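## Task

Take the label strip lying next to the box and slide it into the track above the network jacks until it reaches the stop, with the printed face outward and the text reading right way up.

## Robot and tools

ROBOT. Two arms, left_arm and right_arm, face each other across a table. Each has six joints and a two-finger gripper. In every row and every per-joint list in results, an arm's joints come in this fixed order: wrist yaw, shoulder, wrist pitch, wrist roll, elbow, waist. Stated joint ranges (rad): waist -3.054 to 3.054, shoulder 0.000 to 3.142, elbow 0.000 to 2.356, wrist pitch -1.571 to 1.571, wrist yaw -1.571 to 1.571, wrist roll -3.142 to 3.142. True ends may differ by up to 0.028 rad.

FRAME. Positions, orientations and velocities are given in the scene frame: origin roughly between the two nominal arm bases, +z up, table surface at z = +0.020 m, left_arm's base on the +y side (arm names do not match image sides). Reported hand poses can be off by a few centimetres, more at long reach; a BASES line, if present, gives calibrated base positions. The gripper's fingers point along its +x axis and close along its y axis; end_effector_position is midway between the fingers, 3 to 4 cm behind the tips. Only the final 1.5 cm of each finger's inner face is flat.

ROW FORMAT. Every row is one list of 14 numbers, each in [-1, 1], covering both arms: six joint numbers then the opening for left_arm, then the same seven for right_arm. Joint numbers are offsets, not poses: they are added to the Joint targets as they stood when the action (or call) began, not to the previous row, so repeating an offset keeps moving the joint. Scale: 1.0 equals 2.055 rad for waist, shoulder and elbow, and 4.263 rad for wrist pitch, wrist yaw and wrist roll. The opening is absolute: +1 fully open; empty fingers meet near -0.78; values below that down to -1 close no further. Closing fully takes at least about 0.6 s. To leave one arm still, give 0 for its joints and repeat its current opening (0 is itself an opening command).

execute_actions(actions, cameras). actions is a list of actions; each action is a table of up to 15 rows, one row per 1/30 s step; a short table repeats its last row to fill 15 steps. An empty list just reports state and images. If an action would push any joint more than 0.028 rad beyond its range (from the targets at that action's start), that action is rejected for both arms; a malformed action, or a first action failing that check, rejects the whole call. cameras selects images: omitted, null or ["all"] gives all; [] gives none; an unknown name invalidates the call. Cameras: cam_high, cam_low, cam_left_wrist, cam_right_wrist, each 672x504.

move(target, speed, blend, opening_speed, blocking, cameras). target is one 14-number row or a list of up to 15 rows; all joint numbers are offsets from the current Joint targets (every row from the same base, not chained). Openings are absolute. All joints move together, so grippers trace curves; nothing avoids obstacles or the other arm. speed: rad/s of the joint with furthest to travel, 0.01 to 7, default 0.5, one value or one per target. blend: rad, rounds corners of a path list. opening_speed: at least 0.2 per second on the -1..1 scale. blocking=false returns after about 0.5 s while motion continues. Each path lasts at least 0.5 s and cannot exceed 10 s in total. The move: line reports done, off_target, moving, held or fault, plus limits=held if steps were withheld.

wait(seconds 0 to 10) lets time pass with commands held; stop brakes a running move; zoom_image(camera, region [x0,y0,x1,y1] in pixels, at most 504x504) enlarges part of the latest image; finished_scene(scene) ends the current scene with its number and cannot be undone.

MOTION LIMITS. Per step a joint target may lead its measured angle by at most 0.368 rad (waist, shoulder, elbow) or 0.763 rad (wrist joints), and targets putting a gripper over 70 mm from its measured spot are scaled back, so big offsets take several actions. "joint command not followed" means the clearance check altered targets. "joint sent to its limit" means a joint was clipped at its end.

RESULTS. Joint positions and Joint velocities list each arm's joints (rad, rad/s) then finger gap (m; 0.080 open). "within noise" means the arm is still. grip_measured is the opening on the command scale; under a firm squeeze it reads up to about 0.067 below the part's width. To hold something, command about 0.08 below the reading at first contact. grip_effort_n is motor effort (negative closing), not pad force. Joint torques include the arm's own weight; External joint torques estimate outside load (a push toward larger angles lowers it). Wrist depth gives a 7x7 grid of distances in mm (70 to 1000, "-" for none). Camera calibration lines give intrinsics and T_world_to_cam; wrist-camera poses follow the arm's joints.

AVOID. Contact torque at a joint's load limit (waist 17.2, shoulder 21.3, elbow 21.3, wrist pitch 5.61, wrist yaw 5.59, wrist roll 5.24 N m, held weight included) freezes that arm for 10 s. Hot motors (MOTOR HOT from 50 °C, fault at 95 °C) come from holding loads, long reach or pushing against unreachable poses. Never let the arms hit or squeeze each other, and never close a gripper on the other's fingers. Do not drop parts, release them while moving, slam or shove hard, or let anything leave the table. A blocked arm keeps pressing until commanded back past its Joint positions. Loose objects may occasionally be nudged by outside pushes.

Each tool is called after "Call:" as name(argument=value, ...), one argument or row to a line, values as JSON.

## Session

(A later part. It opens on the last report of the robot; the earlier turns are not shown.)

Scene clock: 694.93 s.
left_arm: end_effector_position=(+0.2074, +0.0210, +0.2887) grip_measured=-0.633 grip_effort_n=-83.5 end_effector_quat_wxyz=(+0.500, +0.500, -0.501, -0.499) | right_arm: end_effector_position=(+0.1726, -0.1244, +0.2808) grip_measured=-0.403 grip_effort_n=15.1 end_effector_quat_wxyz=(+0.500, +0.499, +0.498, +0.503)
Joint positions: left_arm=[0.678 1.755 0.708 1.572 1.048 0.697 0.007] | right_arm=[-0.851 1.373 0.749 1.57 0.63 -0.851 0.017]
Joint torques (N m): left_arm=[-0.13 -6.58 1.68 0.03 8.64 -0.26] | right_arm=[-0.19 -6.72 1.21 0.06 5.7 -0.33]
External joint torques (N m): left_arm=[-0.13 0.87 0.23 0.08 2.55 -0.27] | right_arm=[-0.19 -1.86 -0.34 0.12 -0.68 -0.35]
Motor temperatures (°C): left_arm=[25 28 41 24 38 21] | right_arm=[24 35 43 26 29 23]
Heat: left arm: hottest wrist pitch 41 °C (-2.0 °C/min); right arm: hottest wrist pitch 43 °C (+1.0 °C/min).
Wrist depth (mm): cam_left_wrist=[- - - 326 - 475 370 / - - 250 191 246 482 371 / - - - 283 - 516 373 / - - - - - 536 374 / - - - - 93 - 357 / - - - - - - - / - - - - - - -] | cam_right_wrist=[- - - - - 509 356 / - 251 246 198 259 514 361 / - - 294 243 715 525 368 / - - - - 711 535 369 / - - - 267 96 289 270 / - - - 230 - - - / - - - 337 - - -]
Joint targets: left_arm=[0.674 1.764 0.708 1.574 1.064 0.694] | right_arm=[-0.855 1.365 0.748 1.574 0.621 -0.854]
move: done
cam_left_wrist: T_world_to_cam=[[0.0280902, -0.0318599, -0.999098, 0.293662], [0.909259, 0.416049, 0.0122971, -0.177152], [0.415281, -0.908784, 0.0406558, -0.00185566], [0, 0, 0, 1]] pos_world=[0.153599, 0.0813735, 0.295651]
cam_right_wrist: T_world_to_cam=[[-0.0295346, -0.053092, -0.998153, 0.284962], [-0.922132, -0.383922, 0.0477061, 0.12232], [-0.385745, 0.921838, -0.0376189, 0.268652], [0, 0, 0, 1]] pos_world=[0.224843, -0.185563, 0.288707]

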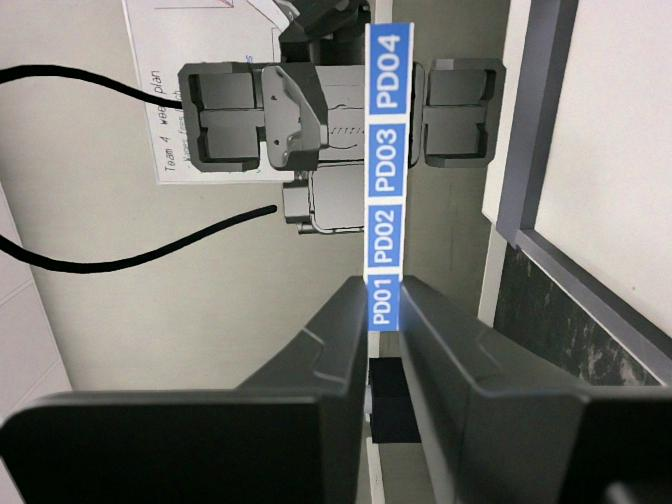

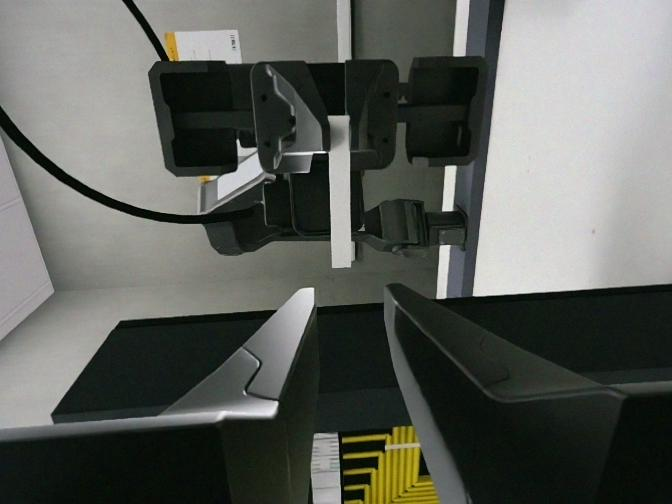

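Call:
move(
  target=[
    [0, 0, 0, 0, 0, 0, -0.66, 0.0399, 0.0214, 0.0009, 0, 0.0185, 0.0818, -0.4],
    [0, 0, 0, 0, 0, 0, -0.66, 0.0691, 0.1158, 0.0053, 0, 0.1041, 0.1423, -0.4],
  ],
  speed=[0.3, 0.15],
  cameras=["cam_left_wrist", "cam_right_wrist"],
)

Scene clock: 825.93 s.
left_arm: end_effector_position=(+0.2074, +0.0210, +0.2887) grip_measured=-0.633 grip_effort_n=-83.5 end_effector_quat_wxyz=(+0.500, +0.500, -0.501, -0.499) | right_arm: end_effector_position=(+0.1462, -0.0305, +0.2791) grip_measured=-0.403 grip_effort_n=15.1 end_effector_quat_wxyz=(+0.500, +0.499, +0.501, +0.500)
Joint positions: left_arm=[0.678 1.755 0.708 1.572 1.048 0.697 0.007] | right_arm=[-0.564 1.594 0.768 1.57 0.826 -0.565 0.017]
Joint torques (N m): left_arm=[-0.15 -6.6 1.69 0.03 8.57 -0.28] | right_arm=[0.14 -6.39 1.59 0.06 7.71 0.25]
External joint torques (N m): left_arm=[-0.15 0.86 0.24 0.08 2.48 -0.23] | right_arm=[0.14 0.22 -0.07 0.11 1.27 0.24]
Motor temperatures (°C): left_arm=[25 30 41 24 38 21] | right_arm=[24 29 40 26 29 23]
Heat: left arm: hottest wrist pitch 41 °C (+0.0 °C/min); right arm: hottest wrist pitch 40 °C (+0.0 °C/min).
Wrist depth (mm): cam_left_wrist=[- 151 135 90 131 155 159 / - 163 144 106 114 167 339 / - - - 183 - 523 373 / - - - 183 - 537 375 / - - - - 92 - 356 / - - - - - - - / - - - - - - -] | cam_right_wrist=[148 150 128 82 142 159 342 / 151 161 138 88 147 173 352 / - - 188 91 - 503 354 / - - 472 102 625 519 358 / - - - 104 96 534 336 / - - - 188 - - - / - - - 149 - - -]
Joint targets: left_arm=[0.674 1.764 0.708 1.574 1.064 0.694] | right_arm=[-0.560 1.603 0.771 1.574 0.835 -0.562]
move: done
cam_left_wrist: T_world_to_cam=[[0.0280902, -0.0318599, -0.999098, 0.293662], [0.909259, 0.416049, 0.0122971, -0.177152], [0.415281, -0.908784, 0.0406558, -0.00185566], [0, 0, 0, 1]] pos_world=[0.153599, 0.0813735, 0.295651]
cam_right_wrist: T_world_to_cam=[[-0.0344723, -0.0578117, -0.997732, 0.287919], [-0.921891, -0.383657, 0.0540822, 0.132291], [-0.385913, 0.921664, -0.0400706, 0.172473], [0, 0, 0, 1]] pos_world=[0.198443, -0.0915628, 0.287023]

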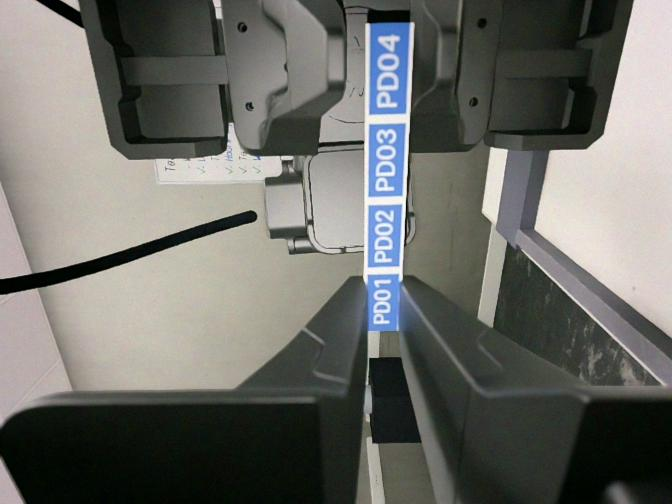

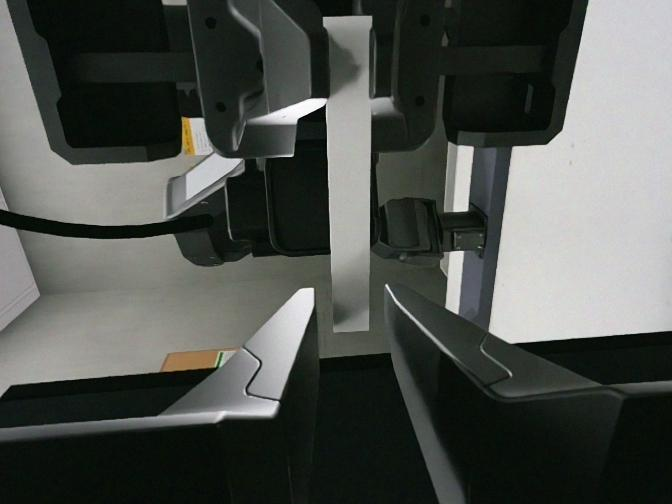

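Call:
move(
  target=[0, 0, 0, 0, 0, 0, -0.66, 0, 0, 0, 0, 0, 0, -0.65],
  opening_speed=0.25,
  cameras=[],
)

Scene clock: 838.43 s.
left_arm: end_effector_position=(+0.2074, +0.0210, +0.2887) grip_measured=-0.633 grip_effort_n=-83.5 end_effector_quat_wxyz=(+0.500, +0.500, -0.501, -0.499) | right_arm: end_effector_position=(+0.1463, -0.0304, +0.2794) grip_measured=-0.637 grip_effort_n=-66.7 end_effector_quat_wxyz=(+0.500, +0.500, +0.500, +0.500)
Joint positions: left_arm=[0.678 1.755 0.708 1.572 1.048 0.697 0.007] | right_arm=[-0.564 1.594 0.768 1.57 0.826 -0.565 0.006]
Joint torques (N m): left_arm=[-0.15 -6.63 1.69 0.04 8.59 -0.24] | right_arm=[0.13 -6.39 1.56 0.07 7.76 0.23]
External joint torques (N m): left_arm=[-0.15 0.76 0.26 0.09 2.54 -0.23] | right_arm=[0.13 0.16 -0.09 0.12 1.38 0.25]
Heat: left arm: hottest wrist pitch 41 °C (+0.0 °C/min); right arm: hottest wrist pitch 41 °C (+1.0 °C/min).
Wrist depth (mm): cam_left_wrist=[- 152 135 92 133 155 158 / - 164 150 107 136 167 338 / - - - 183 - 520 371 / - - - 183 - 538 376 / - - - - 93 - 356 / - - - - - - - / - - - - - - -] | cam_right_wrist=[148 150 129 82 142 159 344 / 150 161 139 88 147 172 349 / - - 188 91 - 509 357 / - - 473 102 609 523 359 / - - - 90 663 503 335 / - 196 - - - - - / - - - - - - -]
Joint targets: left_arm=[0.674 1.764 0.708 1.574 1.064 0.694] | right_arm=[-0.560 1.603 0.771 1.574 0.836 -0.562]
move: done

Call:
move(
  target=[
    [0, 0, 0, 0, 0, 0, -0.42, 0, 0, 0, 0, 0, 0, -0.65],
    [-0.0086, -0.0255, 0.0026, 0, -0.0331, -0.0179, -0.42, 0, 0, 0, 0, 0, 0, -0.65],
  ],
  speed=[0.2, 0.08],
  opening_speed=0.5,
  cameras=["cam_left_wrist"],
)

Scene clock: 854.17 s.
left_arm: end_effector_position=(+0.1918, +0.0197, +0.2853) grip_measured=-0.423 grip_effort_n=15.6 end_effector_quat_wxyz=(+0.499, +0.501, -0.498, -0.502) | right_arm: end_effector_position=(+0.1462, -0.0303, +0.2792) grip_measured=-0.638 grip_effort_n=-67.7 end_effector_quat_wxyz=(+0.500, +0.499, +0.500, +0.500)
Joint positions: left_arm=[0.642 1.728 0.716 1.572 1.006 0.66 0.016] | right_arm=[-0.564 1.595 0.768 1.57 0.826 -0.564 0.006]
Joint torques (N m): left_arm=[-0.16 -9.76 1.92 0.03 5.2 -0.29] | right_arm=[0.13 -6.46 1.57 0.05 7.75 0.25]
External joint torques (N m): left_arm=[-0.17 -2.45 0.44 0.09 -0.92 -0.26] | right_arm=[0.13 0.06 -0.06 0.1 1.39 0.18]
Heat: left arm: hottest wrist pitch 41 °C (+0.0 °C/min); right arm: hottest wrist pitch 42 °C (+2.0 °C/min).
Wrist depth (mm): cam_left_wrist=[- 158 135 162 136 160 331 / - 154 145 91 143 164 333 / - 170 154 107 152 450 350 / - - - 102 - 516 368 / - - - 101 - - 359 / - - - - - - - / - - - - - - -] | cam_right_wrist=[150 153 128 - 140 166 332 / 144 156 136 87 147 165 350 / - 167 146 91 173 426 355 / - - 196 101 617 521 361 / - - - 90 665 526 337 / - 196 - - - - - / - - - - - - -]
Joint targets: left_arm=[0.637 1.712 0.720 1.574 0.996 0.657] | right_arm=[-0.560 1.603 0.771 1.573 0.836 -0.561]
move: done
cam_left_wrist: T_world_to_cam=[[0.0241934, -0.0267175, -0.99935, 0.29136], [0.90945, 0.415669, 0.0109041, -0.161978], [0.415108, -0.909123, 0.0343547, 0.00546011], [0, 0, 0, 1]] pos_world=[0.137995, 0.0800776, 0.292749]

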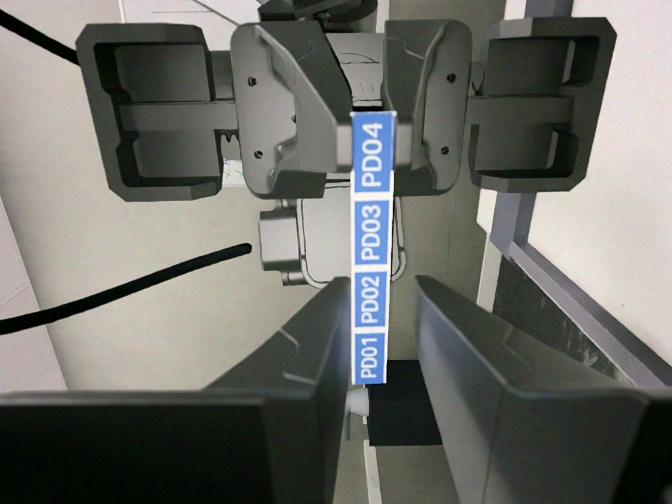

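Call:
move(
  target=[0, -0.004, 0, 0, 0, 0, -0.42, 0, 0, 0, 0, 0, 0, -0.65],
  speed=0.05,
  cameras=["cam_left_wrist"],
)

Scene clock: 867.47 s.
left_arm: end_effector_position=(+0.1910, +0.0207, +0.2889) grip_measured=-0.423 grip_effort_n=16.0 end_effector_quat_wxyz=(+0.500, +0.500, -0.501, -0.499) | right_arm: end_effector_position=(+0.1462, -0.0303, +0.2792) grip_measured=-0.638 grip_effort_n=-67.7 end_effector_quat_wxyz=(+0.500, +0.499, +0.500, +0.500)
Joint positions: left_arm=[0.642 1.72 0.716 1.572 1.006 0.66 0.016] | right_arm=[-0.564 1.595 0.768 1.57 0.826 -0.564 0.006]
Joint torques (N m): left_arm=[-0.15 -9.63 1.92 0.02 5.3 -0.27] | right_arm=[0.16 -6.47 1.57 0.06 7.77 0.27]
External joint torques (N m): left_arm=[-0.15 -2.34 0.42 0.07 -0.86 -0.27] | right_arm=[0.16 0.2 -0.1 0.11 1.31 0.26]
Heat: left arm: hottest wrist pitch 43 °C (+2.0 °C/min); right arm: hottest wrist pitch 43 °C (+3.0 °C/min).
Wrist depth (mm): cam_left_wrist=[- 159 160 163 135 161 325 / - 156 154 103 99 165 326 / - 172 172 145 151 179 359 / - - - 188 - 528 378 / - - - 93 - - 360 / - - - - - - - / - - - - - - -] | cam_right_wrist=[153 154 132 134 152 166 344 / 149 157 135 87 149 170 352 / 157 168 147 91 175 424 355 / - - 196 101 618 516 360 / - - - 90 672 529 334 / - 195 - - - - - / - - - - - - -]
Joint targets: left_arm=[0.637 1.704 0.720 1.574 0.996 0.657] | right_arm=[-0.560 1.603 0.771 1.573 0.836 -0.561]
move: done
cam_left_wrist: T_world_to_cam=[[0.0289688, -0.033114, -0.999032, 0.294179], [0.909412, 0.415705, 0.0125911, -0.162238], [0.414885, -0.908897, 0.0421568, 0.00438708], [0, 0, 0, 1]] pos_world=[0.137199, 0.0811721, 0.295752]

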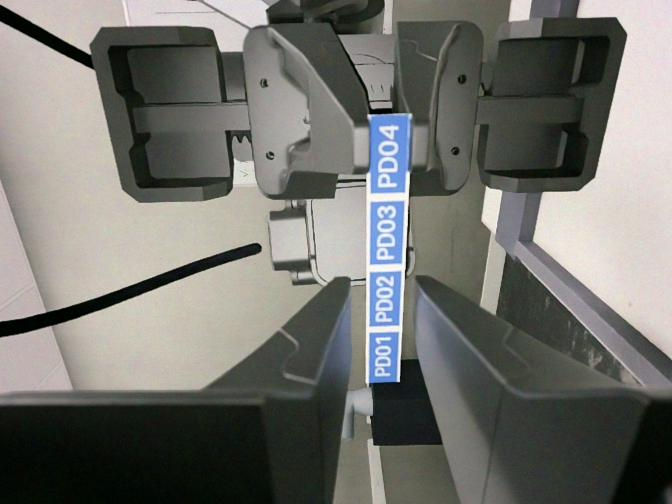

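Call:
move(
  target=[0, 0, 0, 0, 0, 0, -0.66, 0, 0, 0, 0, 0, 0, -0.65],
  opening_speed=0.25,
  cameras=["cam_left_wrist"],
)

Scene clock: 873.37 s.
left_arm: end_effector_position=(+0.1910, +0.0208, +0.2888) grip_measured=-0.632 grip_effort_n=-83.5 end_effector_quat_wxyz=(+0.500, +0.500, -0.501, -0.499) | right_arm: end_effector_position=(+0.1462, -0.0303, +0.2793) grip_measured=-0.638 grip_effort_n=-67.7 end_effector_quat_wxyz=(+0.500, +0.500, +0.500, +0.500)
Joint positions: left_arm=[0.642 1.72 0.716 1.572 1.006 0.66 0.007] | right_arm=[-0.564 1.595 0.768 1.57 0.826 -0.564 0.006]
Joint torques (N m): left_arm=[-0.15 -9.63 1.9 0.03 5.35 -0.29] | right_arm=[0.14 -6.45 1.55 0.04 7.78 0.28]
External joint torques (N m): left_arm=[-0.15 -2.38 0.42 0.08 -0.8 -0.33] | right_arm=[0.14 0.14 -0.1 0.09 1.38 0.3]
Heat: left arm: hottest wrist pitch 44 °C (+3.0 °C/min); right arm: hottest wrist pitch 43 °C (+3.0 °C/min).
Wrist depth (mm): cam_left_wrist=[- 160 160 164 136 161 338 / - 156 154 103 100 165 327 / - 173 171 145 151 179 358 / - - - 189 - 528 374 / - - - - 94 - 359 / - - - - - - 331 / - - - - - - -] | cam_right_wrist=[153 154 132 124 161 166 346 / 148 157 138 87 150 171 351 / 157 168 147 91 185 425 355 / - - 196 101 619 524 361 / - - - 90 655 501 336 / - 196 - - - - - / - - - - - - -]
Joint targets: left_arm=[0.638 1.704 0.720 1.574 0.996 0.657] | right_arm=[-0.560 1.603 0.770 1.573 0.836 -0.561]
move: done
cam_left_wrist: T_world_to_cam=[[0.0288037, -0.0327504, -0.999048, 0.294077], [0.909415, 0.4157, 0.0125921, -0.162237], [0.414892, -0.908912, 0.0417574, 0.00451], [0, 0, 0, 1]] pos_world=[0.137199, 0.0811724, 0.295652]

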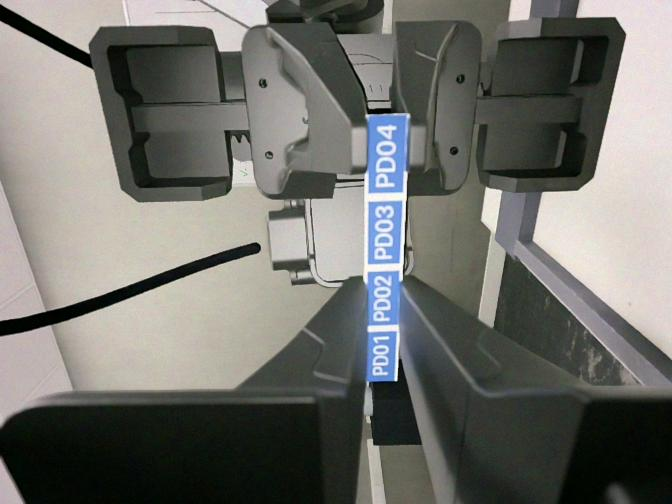

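Call:
move(
  target=[
    [0, 0, 0, 0, 0, 0, -0.66, 0, 0, 0, 0, 0, 0, -0.4],
    [0, 0, 0, 0, 0, 0, -0.66, -0.0312, -0.1027, -0.0049, 0, -0.0954, -0.0642, -0.4],
    [0, 0, 0, 0, 0, 0, -0.66, 0.1314, -0.4735, -0.19, 0, -0.2706, -0.1406, -0.4],
  ],
  speed=[0.2, 0.2, 0.7],
  blend=[0, 0.08, 0],
  opening_speed=0.4,
  cameras=["cam_left_wrist", "cam_high"],
)

Scene clock: 886.57 s.
left_arm: end_effector_position=(+0.1910, +0.0208, +0.2886) grip_measured=-0.632 grip_effort_n=-83.5 end_effector_quat_wxyz=(+0.500, +0.500, -0.501, -0.499) | right_arm: end_effector_position=(+0.1745, -0.2713, +0.1905) grip_measured=-0.403 grip_effort_n=14.7 end_effector_quat_wxyz=(+0.696, +0.601, +0.374, +0.121)
Joint positions: left_arm=[0.641 1.72 0.716 1.572 1.005 0.66 0.007] | right_arm=[-0.004 0.635 -0.038 1.571 0.289 -0.847 0.017]
Joint torques (N m): left_arm=[-0.15 -9.64 1.92 0.01 5.37 -0.29] | right_arm=[0.19 -2.27 1.36 0.01 6.34 -0.32]
External joint torques (N m): left_arm=[-0.15 -2.36 0.43 0.06 -0.78 -0.3] | right_arm=[0.18 -1.4 -0.33 0.06 -0.76 -0.33]
Heat: left arm: hottest wrist pitch 45 °C (+4.0 °C/min); right arm: hottest wrist pitch 43 °C (+3.0 °C/min).
Wrist depth (mm): cam_left_wrist=[- - - 371 354 451 371 / - - - 349 337 493 373 / - - - - - 518 372 / - - - - - 526 374 / - - - - 93 - 359 / - - - - - - 332 / - - - - - - -] | cam_right_wrist=[- - - - 257 225 180 / - - - - 287 230 187 / - - - - 315 239 194 / - - - 457 333 247 199 / - - - 100 97 255 206 / - - - - - - - / - - - 718 - - -]
Joint targets: left_arm=[0.637 1.704 0.720 1.574 0.996 0.657] | right_arm=[0.000 0.630 -0.039 1.573 0.279 -0.851]
move: done
cam_left_wrist: T_world_to_cam=[[0.0285613, -0.0324134, -0.999066, 0.293988], [0.90925, 0.416062, 0.0124951, -0.162214], [0.415268, -0.908758, 0.0413552, 0.00456966], [0, 0, 0, 1]] pos_world=[0.137199, 0.081173, 0.295552]
Images, in order (width x height): cam_high 672x504, cam_left_wrist 672x504.

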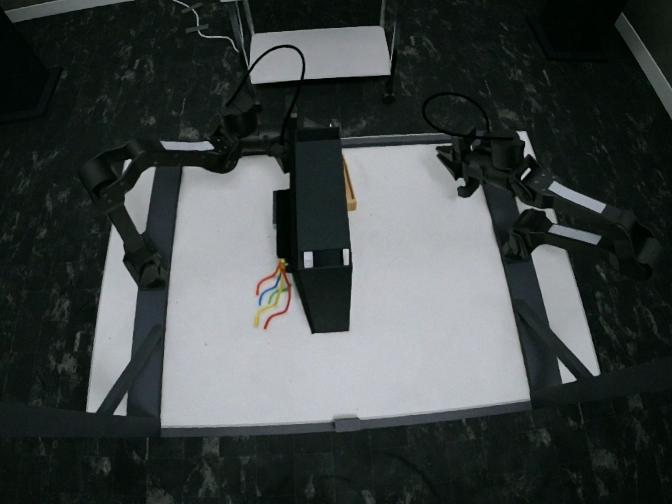

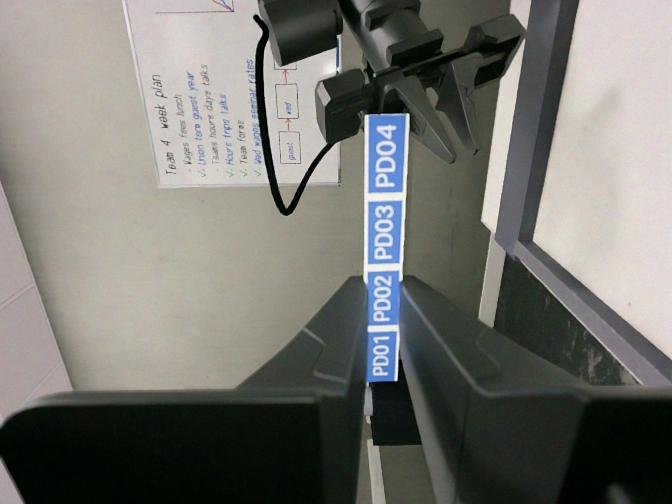

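Call:
move(
  target=[
    [0.0842, -0.3689, -0.0664, 0, -0.237, 0.1689, -0.66, 0, 0, 0, 0, 0, 0, -0.4],
    [-0.1773, -0.5981, -0.1731, 0, -0.2444, -0.3682, -0.66, 0, 0, 0, 0, 0, 0, -0.4],
  ],
  speed=[0.6, 0.6],
  blend=[0.15, 0],
  cameras=["cam_left_wrist", "cam_high", "cam_low"],
)

Scene clock: 938.63 s.
left_arm: end_effector_position=(-0.0305, +0.2060, +0.3316) grip_measured=-0.632 grip_effort_n=-83.5 end_effector_quat_wxyz=(+0.500, +0.499, -0.502, -0.499) | right_arm: end_effector_position=(+0.1745, -0.2713, +0.1905) grip_measured=-0.403 grip_effort_n=14.7 end_effector_quat_wxyz=(+0.696, +0.601, +0.374, +0.121)
Joint positions: left_arm=[-0.113 0.48 -0.019 1.573 0.504 -0.096 0.007] | right_arm=[-0.004 0.635 -0.038 1.571 0.289 -0.847 0.017]
Joint torques (N m): left_arm=[-0.2 -0.48 1.87 0.02 5.92 -0.33] | right_arm=[0.19 -2.29 1.37 0.02 6.37 -0.28]
External joint torques (N m): left_arm=[-0.2 -0.41 0.25 0.07 -0.69 -0.31] | right_arm=[0.17 -1.41 -0.34 0.07 -0.77 -0.29]
Motor temperatures (°C): left_arm=[25 35 46 24 36 21] | right_arm=[24 26 42 26 29 23]
Heat: left arm: hottest wrist pitch 46 °C (+1.0 °C/min); right arm: hottest wrist pitch 42 °C (-1.0 °C/min).
Wrist depth (mm): cam_left_wrist=[- 177 177 177 169 177 173 / - 189 189 186 158 187 186 / - 209 202 203 174 202 202 / - - 218 215 189 215 219 / - - 232 - 94 232 233 / - - - - - - 402 / - - - - - - -] | cam_right_wrist=[- - - - 258 224 180 / - - - - 287 230 186 / - - - - 316 239 193 / - - - 460 334 247 199 / - - - 100 97 256 206 / - - - - - - - / - - - 705 - - -]
Joint targets: left_arm=[-0.118 0.474 -0.018 1.575 0.494 -0.100] | right_arm=[0.000 0.630 -0.039 1.573 0.279 -0.851]
move: done
cam_left_wrist: T_world_to_cam=[[0.0279523, -0.0365547, -0.998941, 0.349986], [0.90989, 0.414723, 0.0102844, -0.0373754], [0.413907, -0.909213, 0.0448532, 0.261956], [0, 0, 0, 1]] pos_world=[-0.0842011, 0.266468, 0.338251]
Images, in order (width x height): cam_high 672x504, cam_low 672x504, cam_left_wrist 672x504.

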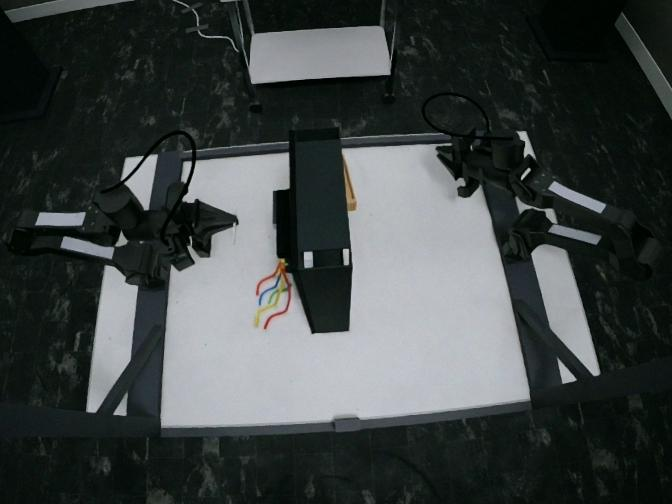

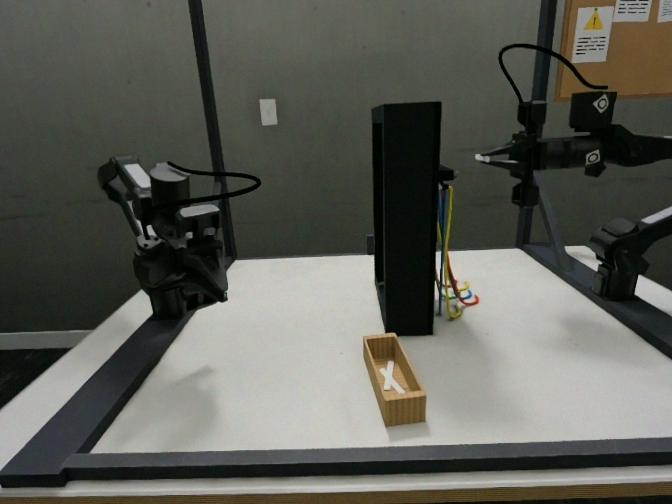

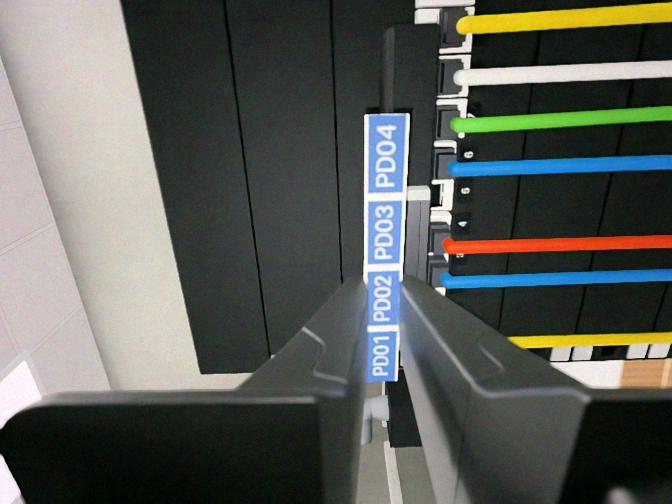

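Call:
move(
  target=[0, 0.0156, -0.0088, 0, 0.0389, 0, -0.66, 0, 0, 0, 0, 0, 0, -0.4],
  speed=0.15,
  cameras=["cam_left_wrist"],
)

Scene clock: 977.60 s.
left_arm: end_effector_position=(-0.0305, +0.2048, +0.3410) grip_measured=-0.632 grip_effort_n=-83.5 end_effector_quat_wxyz=(+0.497, +0.502, -0.499, -0.501) | right_arm: end_effector_position=(+0.1745, -0.2713, +0.1905) grip_measured=-0.403 grip_effort_n=14.7 end_effector_quat_wxyz=(+0.696, +0.601, +0.374, +0.121)
Joint positions: left_arm=[-0.114 0.504 -0.057 1.573 0.555 -0.096 0.007] | right_arm=[-0.004 0.635 -0.038 1.571 0.289 -0.847 0.017]
Joint torques (N m): left_arm=[-0.19 0.5 1.9 0.02 9.57 -0.33] | right_arm=[0.18 -2.31 1.38 0.04 6.32 -0.37]
External joint torques (N m): left_arm=[-0.19 0.68 0.24 0.07 2.91 -0.33] | right_arm=[0.16 -1.44 -0.31 0.09 -0.77 -0.37]
Motor temperatures (°C): left_arm=[25 27 44 24 34 22] | right_arm=[24 25 42 26 29 23]
Heat: left arm: hottest wrist pitch 44 °C (-2.0 °C/min); right arm: hottest wrist pitch 42 °C (+0.0 °C/min).
Wrist depth (mm): cam_left_wrist=[- 177 176 176 168 177 172 / - 192 187 185 157 186 186 / - - 201 201 164 203 203 / - - 215 213 181 215 219 / - - 230 - 94 232 233 / - - - - - - 414 / - - - - - - -] | cam_right_wrist=[- - - - 258 225 179 / - - - - 288 229 188 / - - - - 315 239 193 / - - - 459 335 248 198 / - - - 100 97 254 206 / - - - - - - - / - - - 710 - - -]
Joint targets: left_arm=[-0.119 0.506 -0.056 1.575 0.574 -0.100] | right_arm=[0.000 0.630 -0.039 1.573 0.279 -0.851]
move: done
cam_left_wrist: T_world_to_cam=[[0.029298, -0.0251749, -0.999254, 0.357239], [0.909541, 0.415299, 0.0162047, -0.039099], [0.414581, -0.909337, 0.035065, 0.263871], [0, 0, 0, 1]] pos_world=[-0.0843002, 0.265179, 0.348354]

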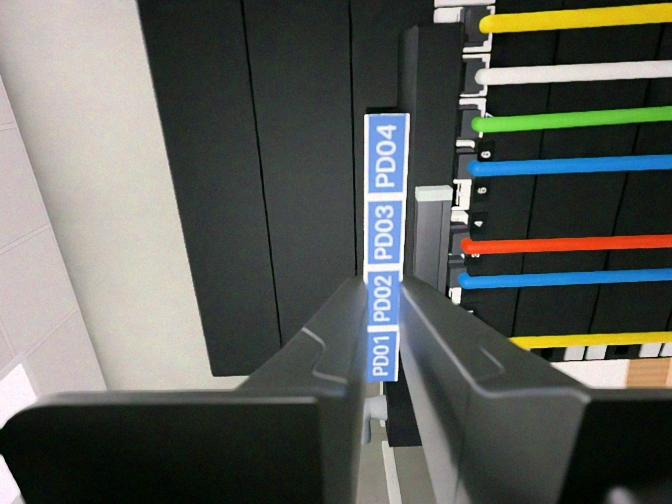

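Call:
zoom_image(
  camera="cam_left_wrist",
  region=[380, 170, 500, 320],
)

Scaled by 3.360.

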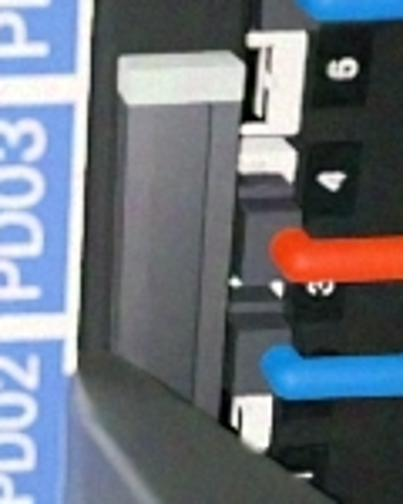

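Call:
zoom_image(
  camera="cam_left_wrist",
  region=[404, 178, 464, 258],
)

Scaled by 6.300.

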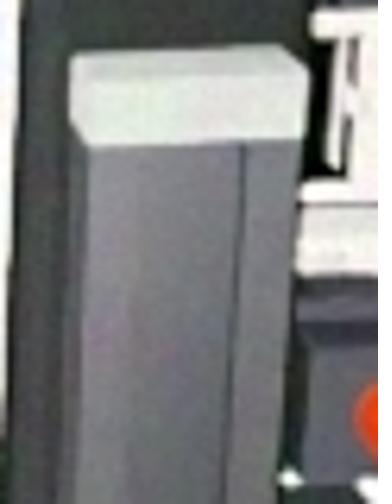

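Call:
move(
  target=[0.2055, 0.1401, 0.0835, 0, -0.0438, 0.4258, -0.66, 0, 0, 0, 0, 0, 0, -0.4],
  speed=0.5,
  cameras=["cam_left_wrist"],
)

Scene clock: 1077.57 s.
left_arm: end_effector_position=(+0.0859, +0.1900, +0.3162) grip_measured=-0.632 grip_effort_n=-83.5 end_effector_quat_wxyz=(+0.499, +0.500, -0.501, -0.499) | right_arm: end_effector_position=(+0.1745, -0.2713, +0.1905) grip_measured=-0.403 grip_effort_n=14.7 end_effector_quat_wxyz=(+0.696, +0.601, +0.374, +0.121)
Joint positions: left_arm=[0.752 0.79 0.296 1.573 0.495 0.771 0.007] | right_arm=[-0.004 0.635 -0.038 1.571 0.289 -0.847 0.017]
Joint torques (N m): left_arm=[0.15 -0.73 1.87 0.03 5.83 0.41] | right_arm=[0.17 -2.31 1.37 0.02 6.37 -0.32]
External joint torques (N m): left_arm=[0.14 0.73 0.43 0.08 -0.83 0.42] | right_arm=[0.16 -1.42 -0.33 0.07 -0.74 -0.32]
Motor temperatures (°C): left_arm=[25 24 42 24 42 22] | right_arm=[24 24 42 26 29 23]
Heat: left arm: hottest elbow 42 °C (+3.0 °C/min); right arm: hottest wrist pitch 42 °C (+0.0 °C/min).
Wrist depth (mm): cam_left_wrist=[- 164 163 160 162 164 164 / - 175 175 172 171 175 175 / - 187 188 187 187 567 389 / - - - - - 660 428 / - - - - 93 625 434 / - - - - - - 372 / - - - - - - -] | cam_right_wrist=[- - - - 257 225 179 / - - - - 288 228 187 / - - - - 315 239 193 / - - - 459 332 245 199 / - - - 100 97 255 206 / - - - - - - - / - - - 717 - - -]
Joint targets: left_arm=[0.758 0.794 0.300 1.574 0.484 0.775] | right_arm=[0.000 0.630 -0.039 1.573 0.279 -0.851]
move: done
cam_left_wrist: T_world_to_cam=[[0.0289269, -0.031814, -0.999075, 0.329893], [0.909423, 0.415667, 0.0130948, -0.137537], [0.414866, -0.90896, 0.0409564, 0.201118], [0, 0, 0, 1]] pos_world=[0.0320995, 0.250473, 0.323152]

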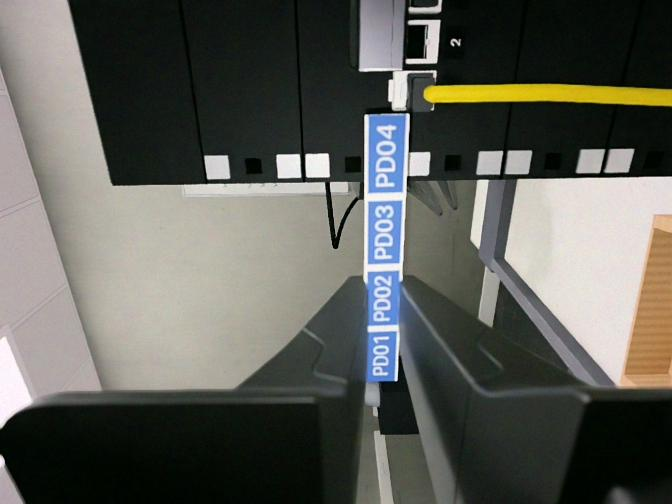

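Call:
zoom_image(
  camera="cam_left_wrist",
  region=[340, 0, 440, 130],
)

Scaled by 3.877.

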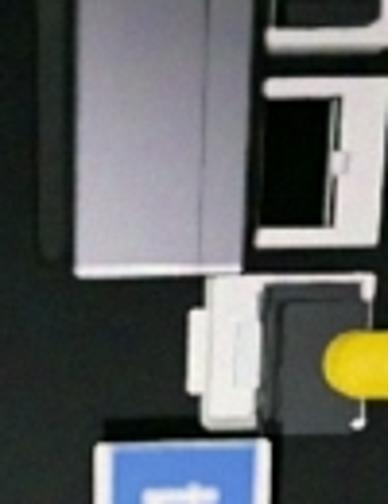

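Call:
move(
  target=[-0.0636, 0.0613, 0.0213, 0, 0.0292, -0.1178, -0.66, 0, 0, 0, 0, 0, 0, -0.4],
  speed=0.15,
  cameras=["cam_left_wrist"],
)

Scene clock: 1209.23 s.
left_arm: end_effector_position=(+0.0724, +0.1493, +0.3134) grip_measured=-0.632 grip_effort_n=-83.5 end_effector_quat_wxyz=(+0.506, +0.508, -0.492, -0.494) | right_arm: end_effector_position=(+0.1745, -0.2713, +0.1905) grip_measured=-0.403 grip_effort_n=15.1 end_effector_quat_wxyz=(+0.696, +0.601, +0.374, +0.121)
Joint positions: left_arm=[0.491 0.916 0.387 1.573 0.525 0.538 0.007] | right_arm=[-0.004 0.635 -0.038 1.571 0.289 -0.847 0.017]
Joint torques (N m): left_arm=[-0.16 -1.47 2 0.01 9.6 -0.3] | right_arm=[0.19 -2.3 1.38 0.01 6.43 -0.35]
External joint torques (N m): left_arm=[-0.16 0.76 0.44 0.06 2.84 -0.31] | right_arm=[0.17 -1.41 -0.32 0.06 -0.68 -0.35]
Motor temperatures (°C): left_arm=[25 23 43 24 37 22] | right_arm=[24 24 42 26 29 23]
Heat: left arm: hottest wrist pitch 43 °C (+1.0 °C/min); right arm: hottest wrist pitch 42 °C (+0.0 °C/min).
Wrist depth (mm): cam_left_wrist=[- 125 126 93 123 127 126 / 134 134 135 133 128 135 136 / 146 144 145 145 143 146 146 / - - - 154 - 633 421 / - - - - 93 591 420 / - - - - - - 422 / - - - - - - -] | cam_right_wrist=[- - - - 258 226 179 / - - - - 289 229 187 / - - - - 316 238 193 / - - - 453 334 247 199 / - - - 100 97 255 206 / - - - - - - - / - - - 708 - - -]
Joint targets: left_arm=[0.486 0.920 0.391 1.574 0.544 0.533] | right_arm=[0.000 0.630 -0.039 1.573 0.279 -0.851]
move: done
cam_left_wrist: T_world_to_cam=[[0.0276001, -0.0273989, -0.999243, 0.325547], [0.897493, 0.440845, 0.0127018, -0.111016], [0.440163, -0.897165, 0.0367576, 0.16757], [0, 0, 0, 1]] pos_world=[0.0168924, 0.208199, 0.320551]

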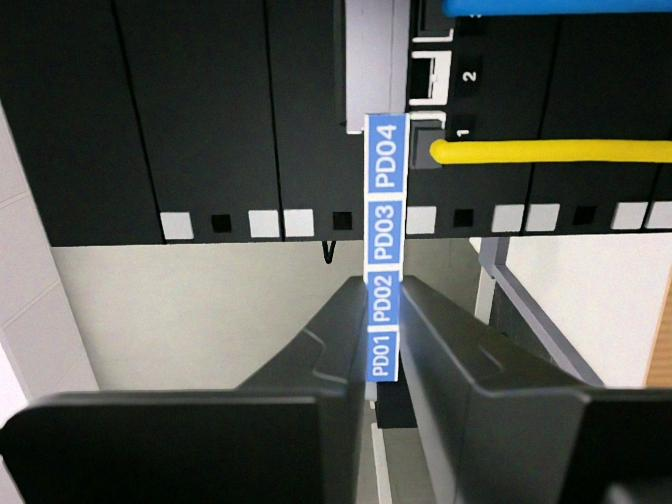

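Call:
zoom_image(
  camera="cam_left_wrist",
  region=[330, 0, 430, 150],
)

Scaled by 3.360.

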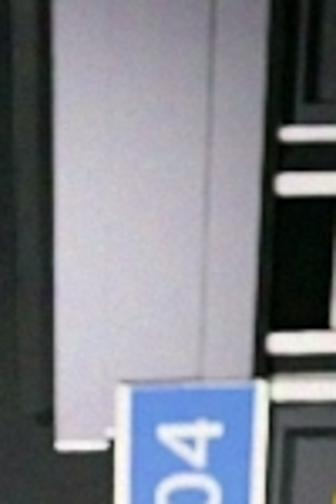

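Call:
move(
  target=[-0.0014, 0.005, 0.0013, 0, 0.0043, -0.0028, -0.66, 0, 0, 0, 0, 0, 0, -0.4],
  speed=0.03,
  cameras=["cam_left_wrist", "cam_high"],
)

Scene clock: 1271.57 s.
left_arm: end_effector_position=(+0.0724, +0.1470, +0.3155) grip_measured=-0.632 grip_effort_n=-83.5 end_effector_quat_wxyz=(+0.506, +0.507, -0.494, -0.492) | right_arm: end_effector_position=(+0.1745, -0.2713, +0.1905) grip_measured=-0.403 grip_effort_n=14.7 end_effector_quat_wxyz=(+0.696, +0.601, +0.374, +0.121)
Joint positions: left_arm=[0.485 0.926 0.392 1.573 0.534 0.531 0.007] | right_arm=[-0.004 0.635 -0.038 1.571 0.289 -0.847 0.017]
Joint torques (N m): left_arm=[-0.18 -1.56 2.01 0.02 9.64 -0.34] | right_arm=[0.19 -2.31 1.38 0.03 6.38 -0.33]
External joint torques (N m): left_arm=[-0.18 0.66 0.48 0.07 3.01 -0.34] | right_arm=[0.18 -1.45 -0.33 0.08 -0.75 -0.34]
Motor temperatures (°C): left_arm=[25 23 43 24 42 22] | right_arm=[24 23 42 26 29 23]
Heat: left arm: hottest wrist pitch 43 °C (+0.0 °C/min); right arm: hottest wrist pitch 42 °C (+0.0 °C/min).
Wrist depth (mm): cam_left_wrist=[- 125 123 121 100 124 124 / 132 132 132 131 124 133 133 / 144 142 142 142 143 143 146 / - - - 151 - 596 421 / - - - - 93 601 429 / - - - - - - 432 / - - - - - - -] | cam_right_wrist=[- - - - 258 224 180 / - - - - 287 230 188 / - - - - 316 238 194 / - - - 455 334 246 198 / - - - 100 97 254 206 / - - - - - - - / - - - 712 - - -]
Joint targets: left_arm=[0.480 0.931 0.396 1.574 0.553 0.527] | right_arm=[0.000 0.630 -0.039 1.573 0.279 -0.851]
move: done
cam_left_wrist: T_world_to_cam=[[0.0296086, -0.0310943, -0.999078, 0.328056], [0.897642, 0.440536, 0.0128917, -0.110026], [0.439729, -0.897196, 0.0409552, 0.164093], [0, 0, 0, 1]] pos_world=[0.0168942, 0.205895, 0.322452]
Images, in order (width x height): cam_high 672x504, cam_left_wrist 672x504.

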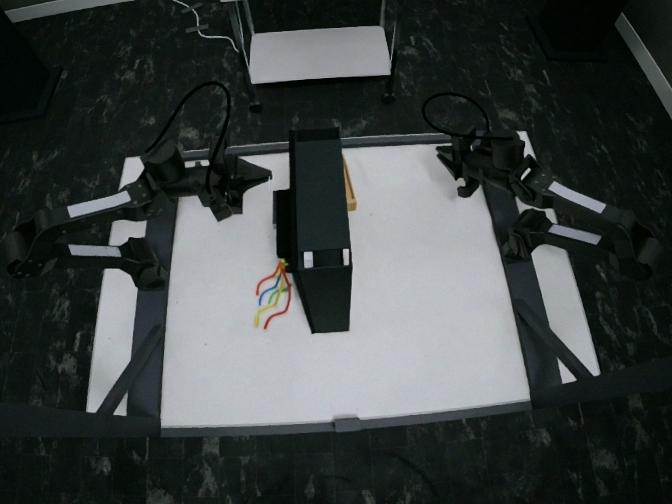

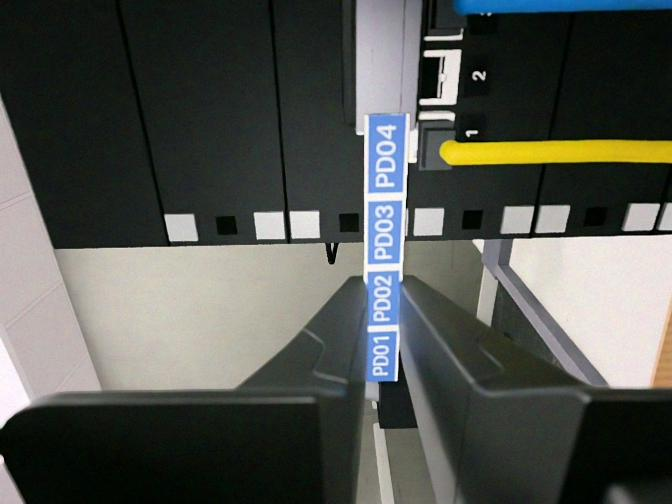

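Call:
zoom_image(
  camera="cam_left_wrist",
  region=[340, 60, 440, 150],
)

Call:
zoom_image(
  camera="cam_high",
  region=[235, 160, 305, 260],
)

Scaled by 5.040.

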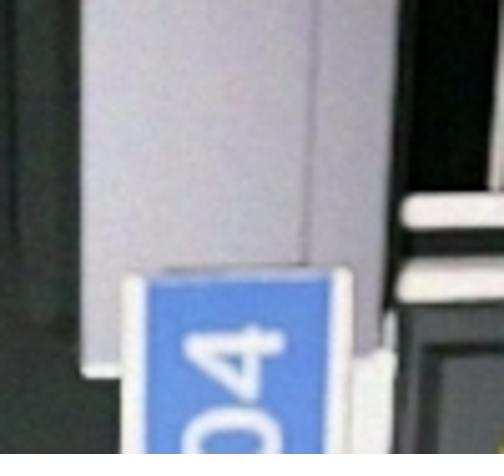

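Scaled by 5.040.

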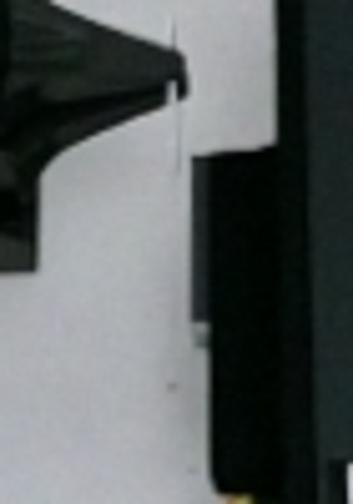

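Call:
move(
  target=[
    [0.0252, 0.0196, 0.0063, 0, 0.0066, 0.038, -0.66, 0, 0, 0, 0, 0, 0, -0.4],
    [0.0169, 0.0393, 0.0118, 0, 0.0146, 0.0216, -0.66, 0, 0, 0, 0, 0, 0, -0.4],
  ],
  speed=[0.06, 0.04],
  cameras=["cam_left_wrist", "cam_high"],
)

Scene clock: 1331.40 s.
left_arm: end_effector_position=(+0.0832, +0.1381, +0.3151) grip_measured=-0.632 grip_effort_n=-83.5 end_effector_quat_wxyz=(+0.499, +0.501, -0.501, -0.499) | right_arm: end_effector_position=(+0.1745, -0.2713, +0.1905) grip_measured=-0.403 grip_effort_n=14.7 end_effector_quat_wxyz=(+0.696, +0.601, +0.374, +0.121)
Joint positions: left_arm=[0.557 1.006 0.443 1.573 0.564 0.576 0.007] | right_arm=[-0.004 0.635 -0.038 1.571 0.289 -0.847 0.017]
Joint torques (N m): left_arm=[-0.15 -1.99 1.97 0.01 9.46 -0.33] | right_arm=[0.19 -2.38 1.38 0.05 6.39 -0.36]
External joint torques (N m): left_arm=[-0.15 0.65 0.48 0.06 2.89 -0.33] | right_arm=[0.17 -1.49 -0.33 0.09 -0.75 -0.36]
Motor temperatures (°C): left_arm=[25 23 44 24 48 22] | right_arm=[24 23 43 26 29 23]
Heat: left arm: hottest elbow 48 °C (+6.1 °C/min); right arm: hottest wrist pitch 43 °C (+1.0 °C/min).
Wrist depth (mm): cam_left_wrist=[- 119 117 117 115 117 - / 123 125 125 125 105 123 122 / 134 134 134 134 134 134 135 / - - - - - 596 422 / - - - - 94 605 426 / - - - - - - 430 / - - - - - - -] | cam_right_wrist=[- - - - 257 225 179 / - - - - 287 229 187 / - - - - 316 239 194 / - - - 453 333 248 199 / - - - 100 97 256 206 / - - - - - - - / - - - 711 - - -]
Joint targets: left_arm=[0.552 1.011 0.447 1.574 0.583 0.572] | right_arm=[0.000 0.630 -0.039 1.573 0.279 -0.851]
move: done
cam_left_wrist: T_world_to_cam=[[0.0288507, -0.0318429, -0.999076, 0.327126], [0.909239, 0.416071, 0.0129953, -0.113494], [0.415273, -0.908775, 0.0409567, 0.154973], [0, 0, 0, 1]] pos_world=[0.0293993, 0.198474, 0.321952]
Images, in order (width x height): cam_high 672x504, cam_left_wrist 672x504.

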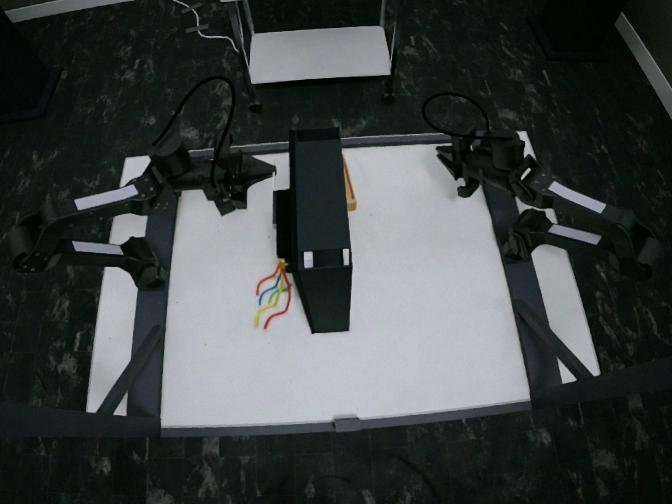

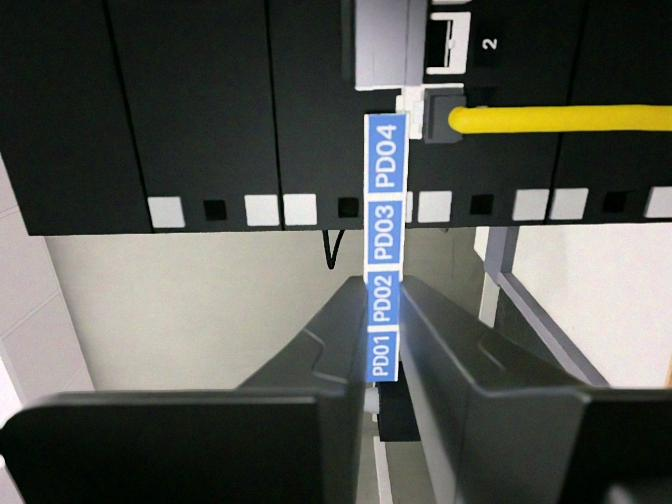

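Call:
zoom_image(
  camera="cam_high",
  region=[250, 165, 300, 240],
)

Call:
zoom_image(
  camera="cam_left_wrist",
  region=[345, 30, 435, 130],
)

Scaled by 6.720.

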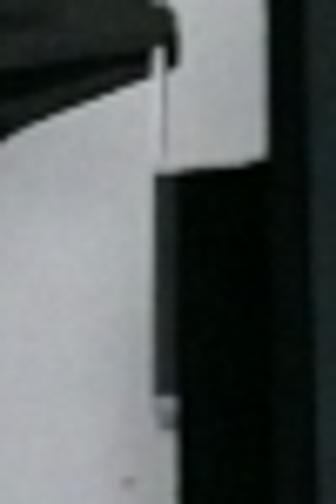

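Scaled by 5.040.

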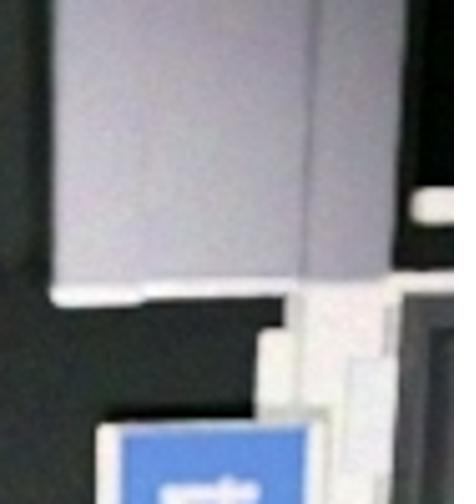

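Call:
move(
  target=[0, -0.0073, -0.0009, 0, -0.0141, 0, -0.66, 0, 0, 0, 0, 0, 0, -0.4],
  speed=0.04,
  cameras=[],
)

Scene clock: 1397.40 s.
left_arm: end_effector_position=(+0.0832, +0.1381, +0.3153) grip_measured=-0.632 grip_effort_n=-83.5 end_effector_quat_wxyz=(+0.499, +0.500, -0.501, -0.499) | right_arm: end_effector_position=(+0.1745, -0.2713, +0.1905) grip_measured=-0.403 grip_effort_n=14.7 end_effector_quat_wxyz=(+0.696, +0.601, +0.374, +0.121)
Joint positions: left_arm=[0.557 1.006 0.442 1.573 0.564 0.576 0.007] | right_arm=[-0.004 0.635 -0.038 1.571 0.289 -0.847 0.017]
Joint torques (N m): left_arm=[-0.16 -3.78 1.72 0 5.86 -0.36] | right_arm=[0.19 -2.34 1.37 0.02 6.4 -0.32]
External joint torques (N m): left_arm=[-0.16 -1.09 0.2 0.05 -0.76 -0.36] | right_arm=[0.17 -1.43 -0.35 0.07 -0.78 -0.33]
Heat: left arm: hottest wrist pitch 48 °C (+3.0 °C/min); right arm: hottest wrist pitch 43 °C (+0.0 °C/min).
Wrist depth (mm): cam_left_wrist=[- 119 117 117 116 118 - / 123 125 125 126 106 124 122 / 134 134 134 134 134 134 135 / - - - - - 592 424 / - - - - 93 603 426 / - - - - - - 427 / - - - - - - -] | cam_right_wrist=[- - - - 258 225 179 / - - - - 289 229 188 / - - - - 316 238 193 / - - - 454 331 247 199 / - - - 100 97 255 206 / - - - - - - - / - - - 702 - - -]
Joint targets: left_arm=[0.553 0.996 0.443 1.574 0.554 0.572] | right_arm=[0.000 0.630 -0.039 1.573 0.279 -0.851]
move: done

Call:
move(
  target=[-0.0043, -0.004, -0.0009, 0, -0.0012, -0.0089, -0.66, 0, 0, 0, 0, 0, 0, -0.4],
  speed=0.03,
  cameras=["cam_left_wrist", "cam_high"],
)

Call:
zoom_image(
  camera="cam_left_wrist",
  region=[345, 30, 435, 130],
)

Call:
zoom_image(
  camera="cam_high",
  region=[250, 165, 300, 240],
)

Scene clock: 1406.03 s.
left_arm: end_effector_position=(+0.0793, +0.1376, +0.3160) grip_measured=-0.632 grip_effort_n=-83.5 end_effector_quat_wxyz=(+0.500, +0.500, -0.502, -0.498) | right_arm: end_effector_position=(+0.1745, -0.2713, +0.1905) grip_measured=-0.403 grip_effort_n=14.7 end_effector_quat_wxyz=(+0.696, +0.601, +0.374, +0.121)
Joint positions: left_arm=[0.539 0.998 0.439 1.573 0.562 0.558 0.007] | right_arm=[-0.004 0.635 -0.038 1.571 0.289 -0.847 0.017]
Joint torques (N m): left_arm=[-0.16 -3.75 1.75 0.02 5.76 -0.36] | right_arm=[0.18 -2.32 1.38 0.01 6.37 -0.38]
External joint torques (N m): left_arm=[-0.17 -1.04 0.2 0.07 -0.97 -0.34] | right_arm=[0.16 -1.43 -0.32 0.06 -0.74 -0.37]
Motor temperatures (°C): left_arm=[25 23 47 24 43 22] | right_arm=[24 23 43 26 29 23]
Heat: left arm: hottest wrist pitch 47 °C (+1.0 °C/min); right arm: hottest wrist pitch 43 °C (+0.0 °C/min).
Wrist depth (mm): cam_left_wrist=[- 118 117 117 116 117 116 / 125 125 125 125 106 124 123 / 133 133 134 134 133 134 132 / - - - 140 - 601 429 / - - - - 93 606 428 / - - - - - - 431 / - - - - - - -] | cam_right_wrist=[- - - - 257 224 179 / - - - - 289 229 188 / - - - - 314 238 194 / - - - 455 334 246 199 / - - - 100 97 255 205 / - - - - - - - / - - - 702 - - -]
Joint targets: left_arm=[0.534 0.988 0.439 1.574 0.551 0.554] | right_arm=[0.000 0.630 -0.039 1.573 0.279 -0.851]
move: done
cam_left_wrist: T_world_to_cam=[[0.030241, -0.0341777, -0.998958, 0.328411], [0.909237, 0.416066, 0.0132899, -0.109845], [0.415179, -0.908692, 0.0436579, 0.155217], [0, 0, 0, 1]] pos_world=[0.0255005, 0.197972, 0.322753]
Images, in order (width x height): cam_high 672x504, cam_left_wrist 672x504.

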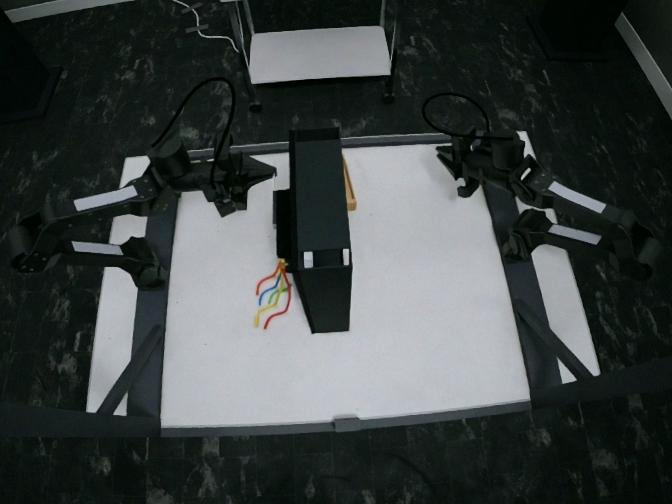

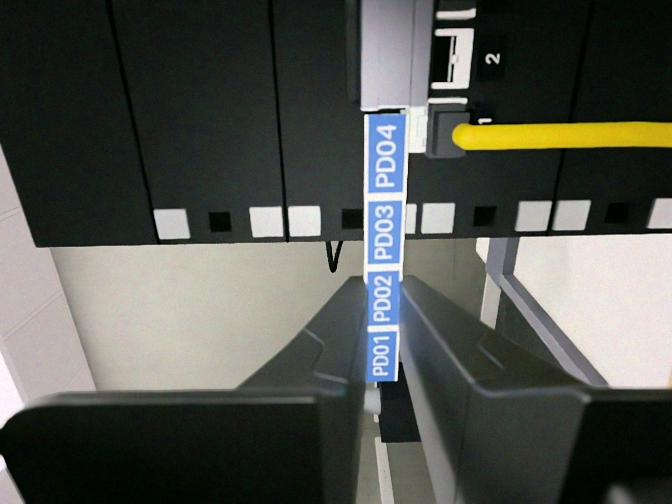

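Scaled by 5.040.

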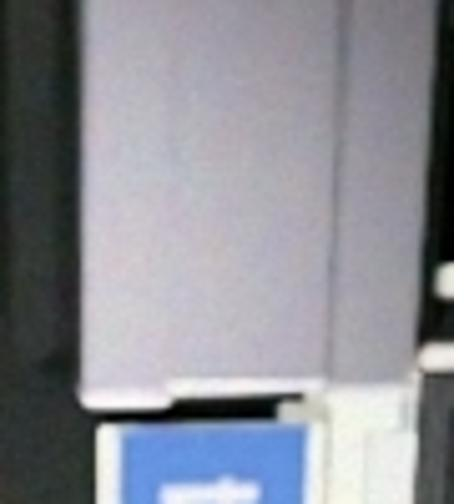

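Scaled by 6.720.

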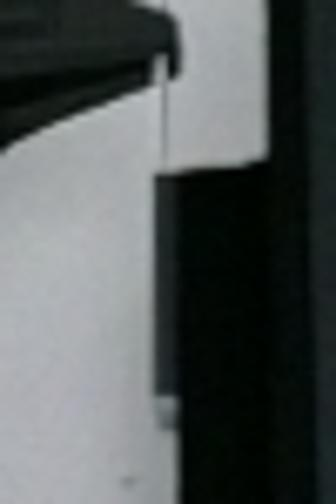

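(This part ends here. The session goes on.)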